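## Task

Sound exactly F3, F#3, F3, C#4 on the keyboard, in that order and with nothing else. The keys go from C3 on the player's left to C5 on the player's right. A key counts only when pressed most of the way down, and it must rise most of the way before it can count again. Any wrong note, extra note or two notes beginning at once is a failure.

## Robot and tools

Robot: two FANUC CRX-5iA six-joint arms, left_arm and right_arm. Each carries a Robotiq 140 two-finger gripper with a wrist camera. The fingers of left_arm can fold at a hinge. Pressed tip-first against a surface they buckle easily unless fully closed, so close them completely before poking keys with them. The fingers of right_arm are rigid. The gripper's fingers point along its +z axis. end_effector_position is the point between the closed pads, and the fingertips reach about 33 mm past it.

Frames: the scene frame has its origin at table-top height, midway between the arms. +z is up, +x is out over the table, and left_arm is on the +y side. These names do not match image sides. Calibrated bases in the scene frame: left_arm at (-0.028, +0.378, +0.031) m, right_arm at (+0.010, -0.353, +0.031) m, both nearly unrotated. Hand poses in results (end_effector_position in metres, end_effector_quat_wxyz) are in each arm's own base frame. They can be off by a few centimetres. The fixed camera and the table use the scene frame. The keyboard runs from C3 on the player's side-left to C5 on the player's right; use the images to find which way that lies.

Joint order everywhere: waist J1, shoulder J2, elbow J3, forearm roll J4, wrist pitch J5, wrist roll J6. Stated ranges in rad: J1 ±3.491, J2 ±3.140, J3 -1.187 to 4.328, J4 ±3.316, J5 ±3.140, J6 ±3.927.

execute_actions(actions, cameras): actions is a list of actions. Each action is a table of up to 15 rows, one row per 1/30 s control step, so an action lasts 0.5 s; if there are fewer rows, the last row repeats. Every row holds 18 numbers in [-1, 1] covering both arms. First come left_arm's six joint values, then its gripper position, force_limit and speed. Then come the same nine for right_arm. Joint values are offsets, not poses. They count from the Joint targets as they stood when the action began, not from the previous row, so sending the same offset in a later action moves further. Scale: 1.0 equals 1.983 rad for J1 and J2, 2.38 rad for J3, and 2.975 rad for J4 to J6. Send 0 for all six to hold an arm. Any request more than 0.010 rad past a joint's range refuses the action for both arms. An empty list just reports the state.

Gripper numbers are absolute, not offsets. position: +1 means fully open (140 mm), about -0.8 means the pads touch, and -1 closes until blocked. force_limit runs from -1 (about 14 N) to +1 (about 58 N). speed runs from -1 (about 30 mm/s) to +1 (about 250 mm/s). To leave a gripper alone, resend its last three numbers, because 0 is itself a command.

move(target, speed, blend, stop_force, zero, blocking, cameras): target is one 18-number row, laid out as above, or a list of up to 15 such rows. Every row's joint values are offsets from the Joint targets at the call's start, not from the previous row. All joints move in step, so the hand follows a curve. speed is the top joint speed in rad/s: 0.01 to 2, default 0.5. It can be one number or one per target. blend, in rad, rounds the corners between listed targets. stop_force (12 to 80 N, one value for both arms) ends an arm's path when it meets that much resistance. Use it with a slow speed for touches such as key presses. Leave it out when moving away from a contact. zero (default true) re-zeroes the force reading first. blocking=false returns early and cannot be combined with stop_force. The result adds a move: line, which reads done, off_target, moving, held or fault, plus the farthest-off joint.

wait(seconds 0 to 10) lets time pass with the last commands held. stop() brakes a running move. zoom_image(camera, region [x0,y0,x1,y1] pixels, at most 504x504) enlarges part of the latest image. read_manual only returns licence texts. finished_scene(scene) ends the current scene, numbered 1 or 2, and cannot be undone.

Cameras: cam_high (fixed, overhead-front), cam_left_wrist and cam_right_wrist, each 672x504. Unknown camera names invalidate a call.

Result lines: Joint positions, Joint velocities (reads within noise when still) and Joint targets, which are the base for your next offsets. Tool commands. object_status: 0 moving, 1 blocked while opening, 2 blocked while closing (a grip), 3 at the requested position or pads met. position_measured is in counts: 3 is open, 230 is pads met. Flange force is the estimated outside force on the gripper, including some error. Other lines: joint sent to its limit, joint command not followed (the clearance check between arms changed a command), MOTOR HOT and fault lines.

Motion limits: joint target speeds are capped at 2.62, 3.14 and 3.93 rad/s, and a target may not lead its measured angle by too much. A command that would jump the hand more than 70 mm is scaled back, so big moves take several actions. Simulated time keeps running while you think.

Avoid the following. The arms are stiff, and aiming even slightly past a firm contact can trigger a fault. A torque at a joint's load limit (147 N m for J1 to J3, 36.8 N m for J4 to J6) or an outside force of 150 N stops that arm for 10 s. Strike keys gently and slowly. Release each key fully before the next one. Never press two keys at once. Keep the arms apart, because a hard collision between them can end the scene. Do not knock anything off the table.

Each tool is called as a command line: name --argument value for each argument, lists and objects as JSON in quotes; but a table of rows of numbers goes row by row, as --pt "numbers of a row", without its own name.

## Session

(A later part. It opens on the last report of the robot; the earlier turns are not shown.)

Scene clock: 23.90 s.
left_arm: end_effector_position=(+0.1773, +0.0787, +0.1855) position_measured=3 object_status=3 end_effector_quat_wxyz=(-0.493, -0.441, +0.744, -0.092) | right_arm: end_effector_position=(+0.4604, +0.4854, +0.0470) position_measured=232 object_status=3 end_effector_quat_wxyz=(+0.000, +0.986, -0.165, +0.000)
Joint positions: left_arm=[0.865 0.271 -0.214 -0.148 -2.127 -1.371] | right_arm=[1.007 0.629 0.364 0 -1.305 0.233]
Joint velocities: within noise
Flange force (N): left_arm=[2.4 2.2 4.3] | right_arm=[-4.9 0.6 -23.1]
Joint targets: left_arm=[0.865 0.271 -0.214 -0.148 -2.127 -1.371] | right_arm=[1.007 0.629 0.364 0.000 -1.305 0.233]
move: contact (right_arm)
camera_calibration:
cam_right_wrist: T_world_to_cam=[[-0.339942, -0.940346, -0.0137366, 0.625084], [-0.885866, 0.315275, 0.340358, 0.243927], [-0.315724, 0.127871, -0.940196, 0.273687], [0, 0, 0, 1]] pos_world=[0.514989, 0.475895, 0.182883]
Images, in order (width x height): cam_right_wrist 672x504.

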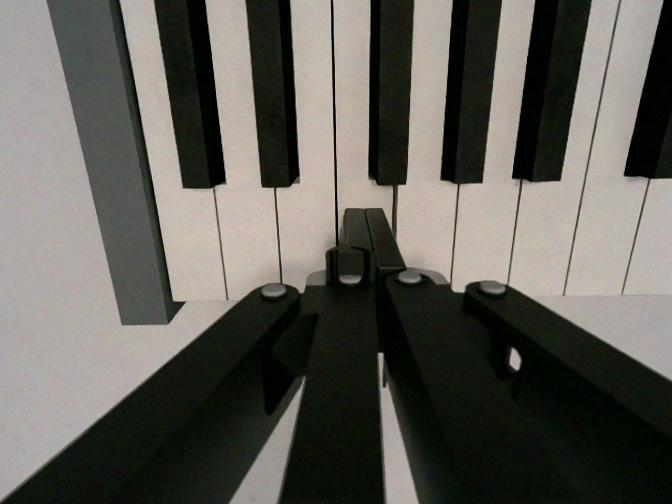

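move --pt "0 0 0 0 0 0 1 1 1 0 -0.01412 0.02437 0 -0.02824 0 -1 -1 -0.5" --pt "0 0 0 0 0 0 1 1 1 -0.05946 -0.09839 -0.07983 0 -0.00198 0.03963 -1 -1 -0.5" --speed '[0.1,0.25]' --cameras '["cam_high","cam_right_wrist"]'

zoom_image --camera "cam_right_wrist" --region '[280, 120, 460, 280]'

Scene clock: 26.53 s.
left_arm: end_effector_position=(+0.1773, +0.0787, +0.1855) position_measured=3 object_status=3 end_effector_quat_wxyz=(-0.493, -0.441, +0.744, -0.092) | right_arm: end_effector_position=(+0.4712, +0.3746, +0.0897) position_measured=232 object_status=3 end_effector_quat_wxyz=(+0.000, +0.986, -0.165, +0.000)
Joint positions: left_arm=[0.865 0.271 -0.214 -0.148 -2.127 -1.371] | right_arm=[0.889 0.434 0.174 0 -1.311 0.351]
Joint velocities: within noise
Flange force (N): left_arm=[2.1 1.8 4.7] | right_arm=[0.0 -3.7 -1.8]
Joint targets: left_arm=[0.865 0.271 -0.214 -0.148 -2.127 -1.371] | right_arm=[0.889 0.434 0.174 0.000 -1.311 0.351]
move: done
camera_calibration:
cam_right_wrist: T_world_to_cam=[[-0.339971, -0.940346, -0.0130274, 0.525118], [-0.885698, 0.315495, 0.340592, 0.273644], [-0.316164, 0.12733, -0.940121, 0.331724], [0, 0, 0, 1]] pos_world=[0.52577, 0.365221, 0.225501]
Images, in order (width x height): cam_high 672x504, cam_right_wrist 672x504.

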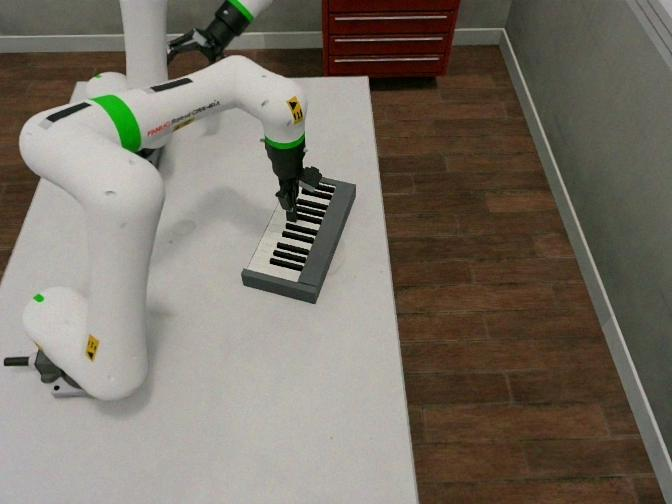

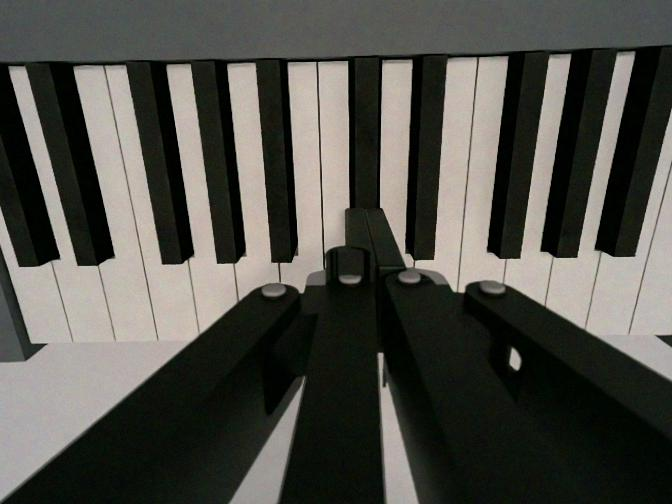

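Scaled by 2.800 from the camera's 672x504 image, which has a finer 960x720 frame.

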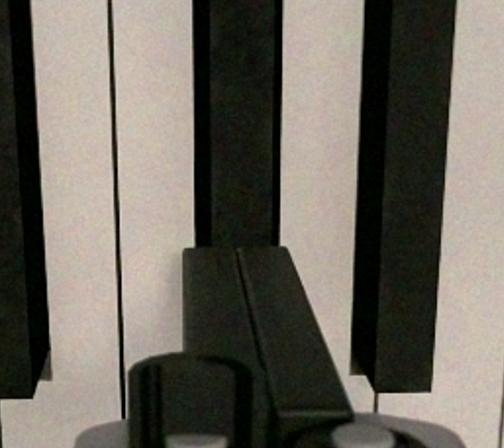

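move --pt "0 0 0 0 0 0 1 1 1 -0.0005 0.00267 -0.01202 0 0.01146 0.00034 -1 -1 -0.5" --pt "0 0 0 0 0 0 1 1 1 -0.0005 0.01457 -0.0287 0 0.03274 0.00034 -1 -1 -0.5" --speed '[0.05,0.04]' --stop_force 12 --cameras '["cam_right_wrist"]'

zoom_image --camera "cam_right_wrist" --region '[280, 120, 460, 280]'

Scene clock: 28.83 s.
left_arm: end_effector_position=(+0.1773, +0.0787, +0.1855) position_measured=3 object_status=3 end_effector_quat_wxyz=(-0.493, -0.441, +0.744, -0.092) | right_arm: end_effector_position=(+0.4704, +0.3728, +0.0619) position_measured=232 object_status=3 end_effector_quat_wxyz=(+0.000, +0.986, -0.165, +0.000)
Joint positions: left_arm=[0.865 0.271 -0.214 -0.148 -2.127 -1.371] | right_arm=[0.888 0.449 0.128 0 -1.25 0.352]
Joint velocities: within noise
Flange force (N): left_arm=[2.4 1.3 3.9] | right_arm=[-8.5 2.0 -28.3]
Joint targets: left_arm=[0.865 0.271 -0.214 -0.148 -2.127 -1.371] | right_arm=[0.888 0.450 0.128 0.000 -1.250 0.352]
move: contact (right_arm); path passed 1 of 2 targets; right_arm: the wrist pitch is farthest, 0.036 rad from its target
camera_calibration:
cam_right_wrist: T_world_to_cam=[[-0.339993, -0.940332, -0.0134181, 0.522829], [-0.88578, 0.31541, 0.340455, 0.283122], [-0.315909, 0.127638, -0.940165, 0.305433], [0, 0, 0, 1]] pos_world=[0.52503, 0.363348, 0.197782]
Images, in order (width x height): cam_right_wrist 672x504.

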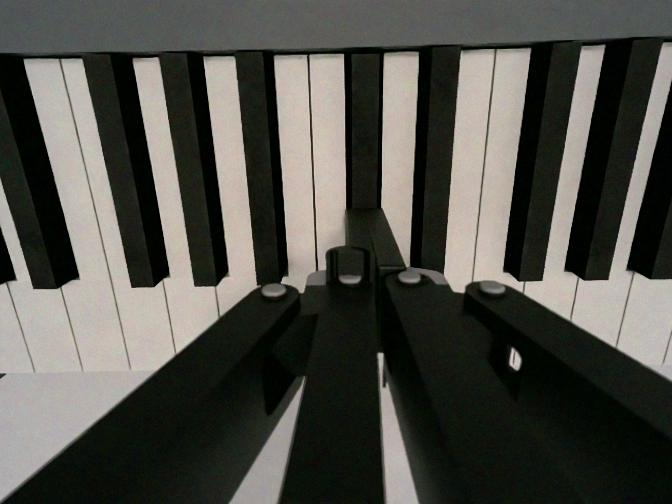

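Scaled by 2.800 from the camera's 672x504 image, which has a finer 960x720 frame.

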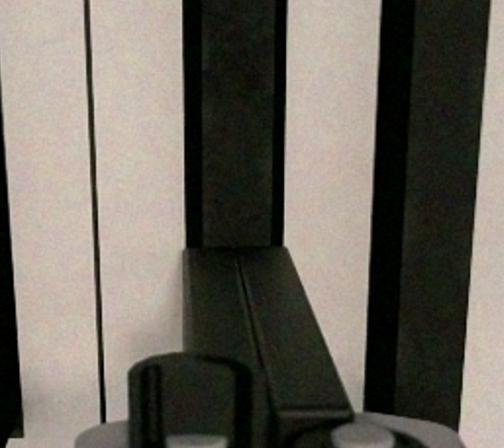

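Centered. Lift well clear.

move --target '[0,0,0,0,0,0,1,1,1,0,-0.0137,0.05,0,-0.05,0,-1,-1,-0.5]' --speed 0.2 --cameras '["cam_high"]'

finished_scene --scene 1

Scene clock: 30.07 s.
left_arm: end_effector_position=(+0.1773, +0.0787, +0.1855) position_measured=3 object_status=3 end_effector_quat_wxyz=(-0.493, -0.441, +0.744, -0.092) | right_arm: end_effector_position=(+0.4732, +0.3762, +0.1275) position_measured=232 object_status=3 end_effector_quat_wxyz=(+0.001, +0.986, -0.165, -0.001)
Joint positions: left_arm=[0.865 0.271 -0.214 -0.148 -2.127 -1.371] | right_arm=[0.888 0.422 0.247 0 -1.399 0.352]
Joint velocities: within noise
Flange force (N): left_arm=[2.5 2.2 4.5] | right_arm=[-1.3 -2.0 -0.8]
Joint targets: left_arm=[0.865 0.271 -0.214 -0.148 -2.127 -1.371] | right_arm=[0.888 0.422 0.247 0.000 -1.399 0.352]
move: done
Images, in order (width x height): cam_high 672x504.

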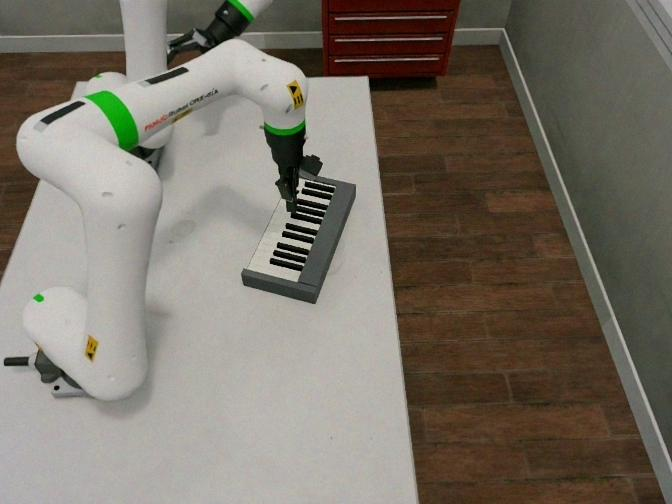

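The scene is finished: the task was done.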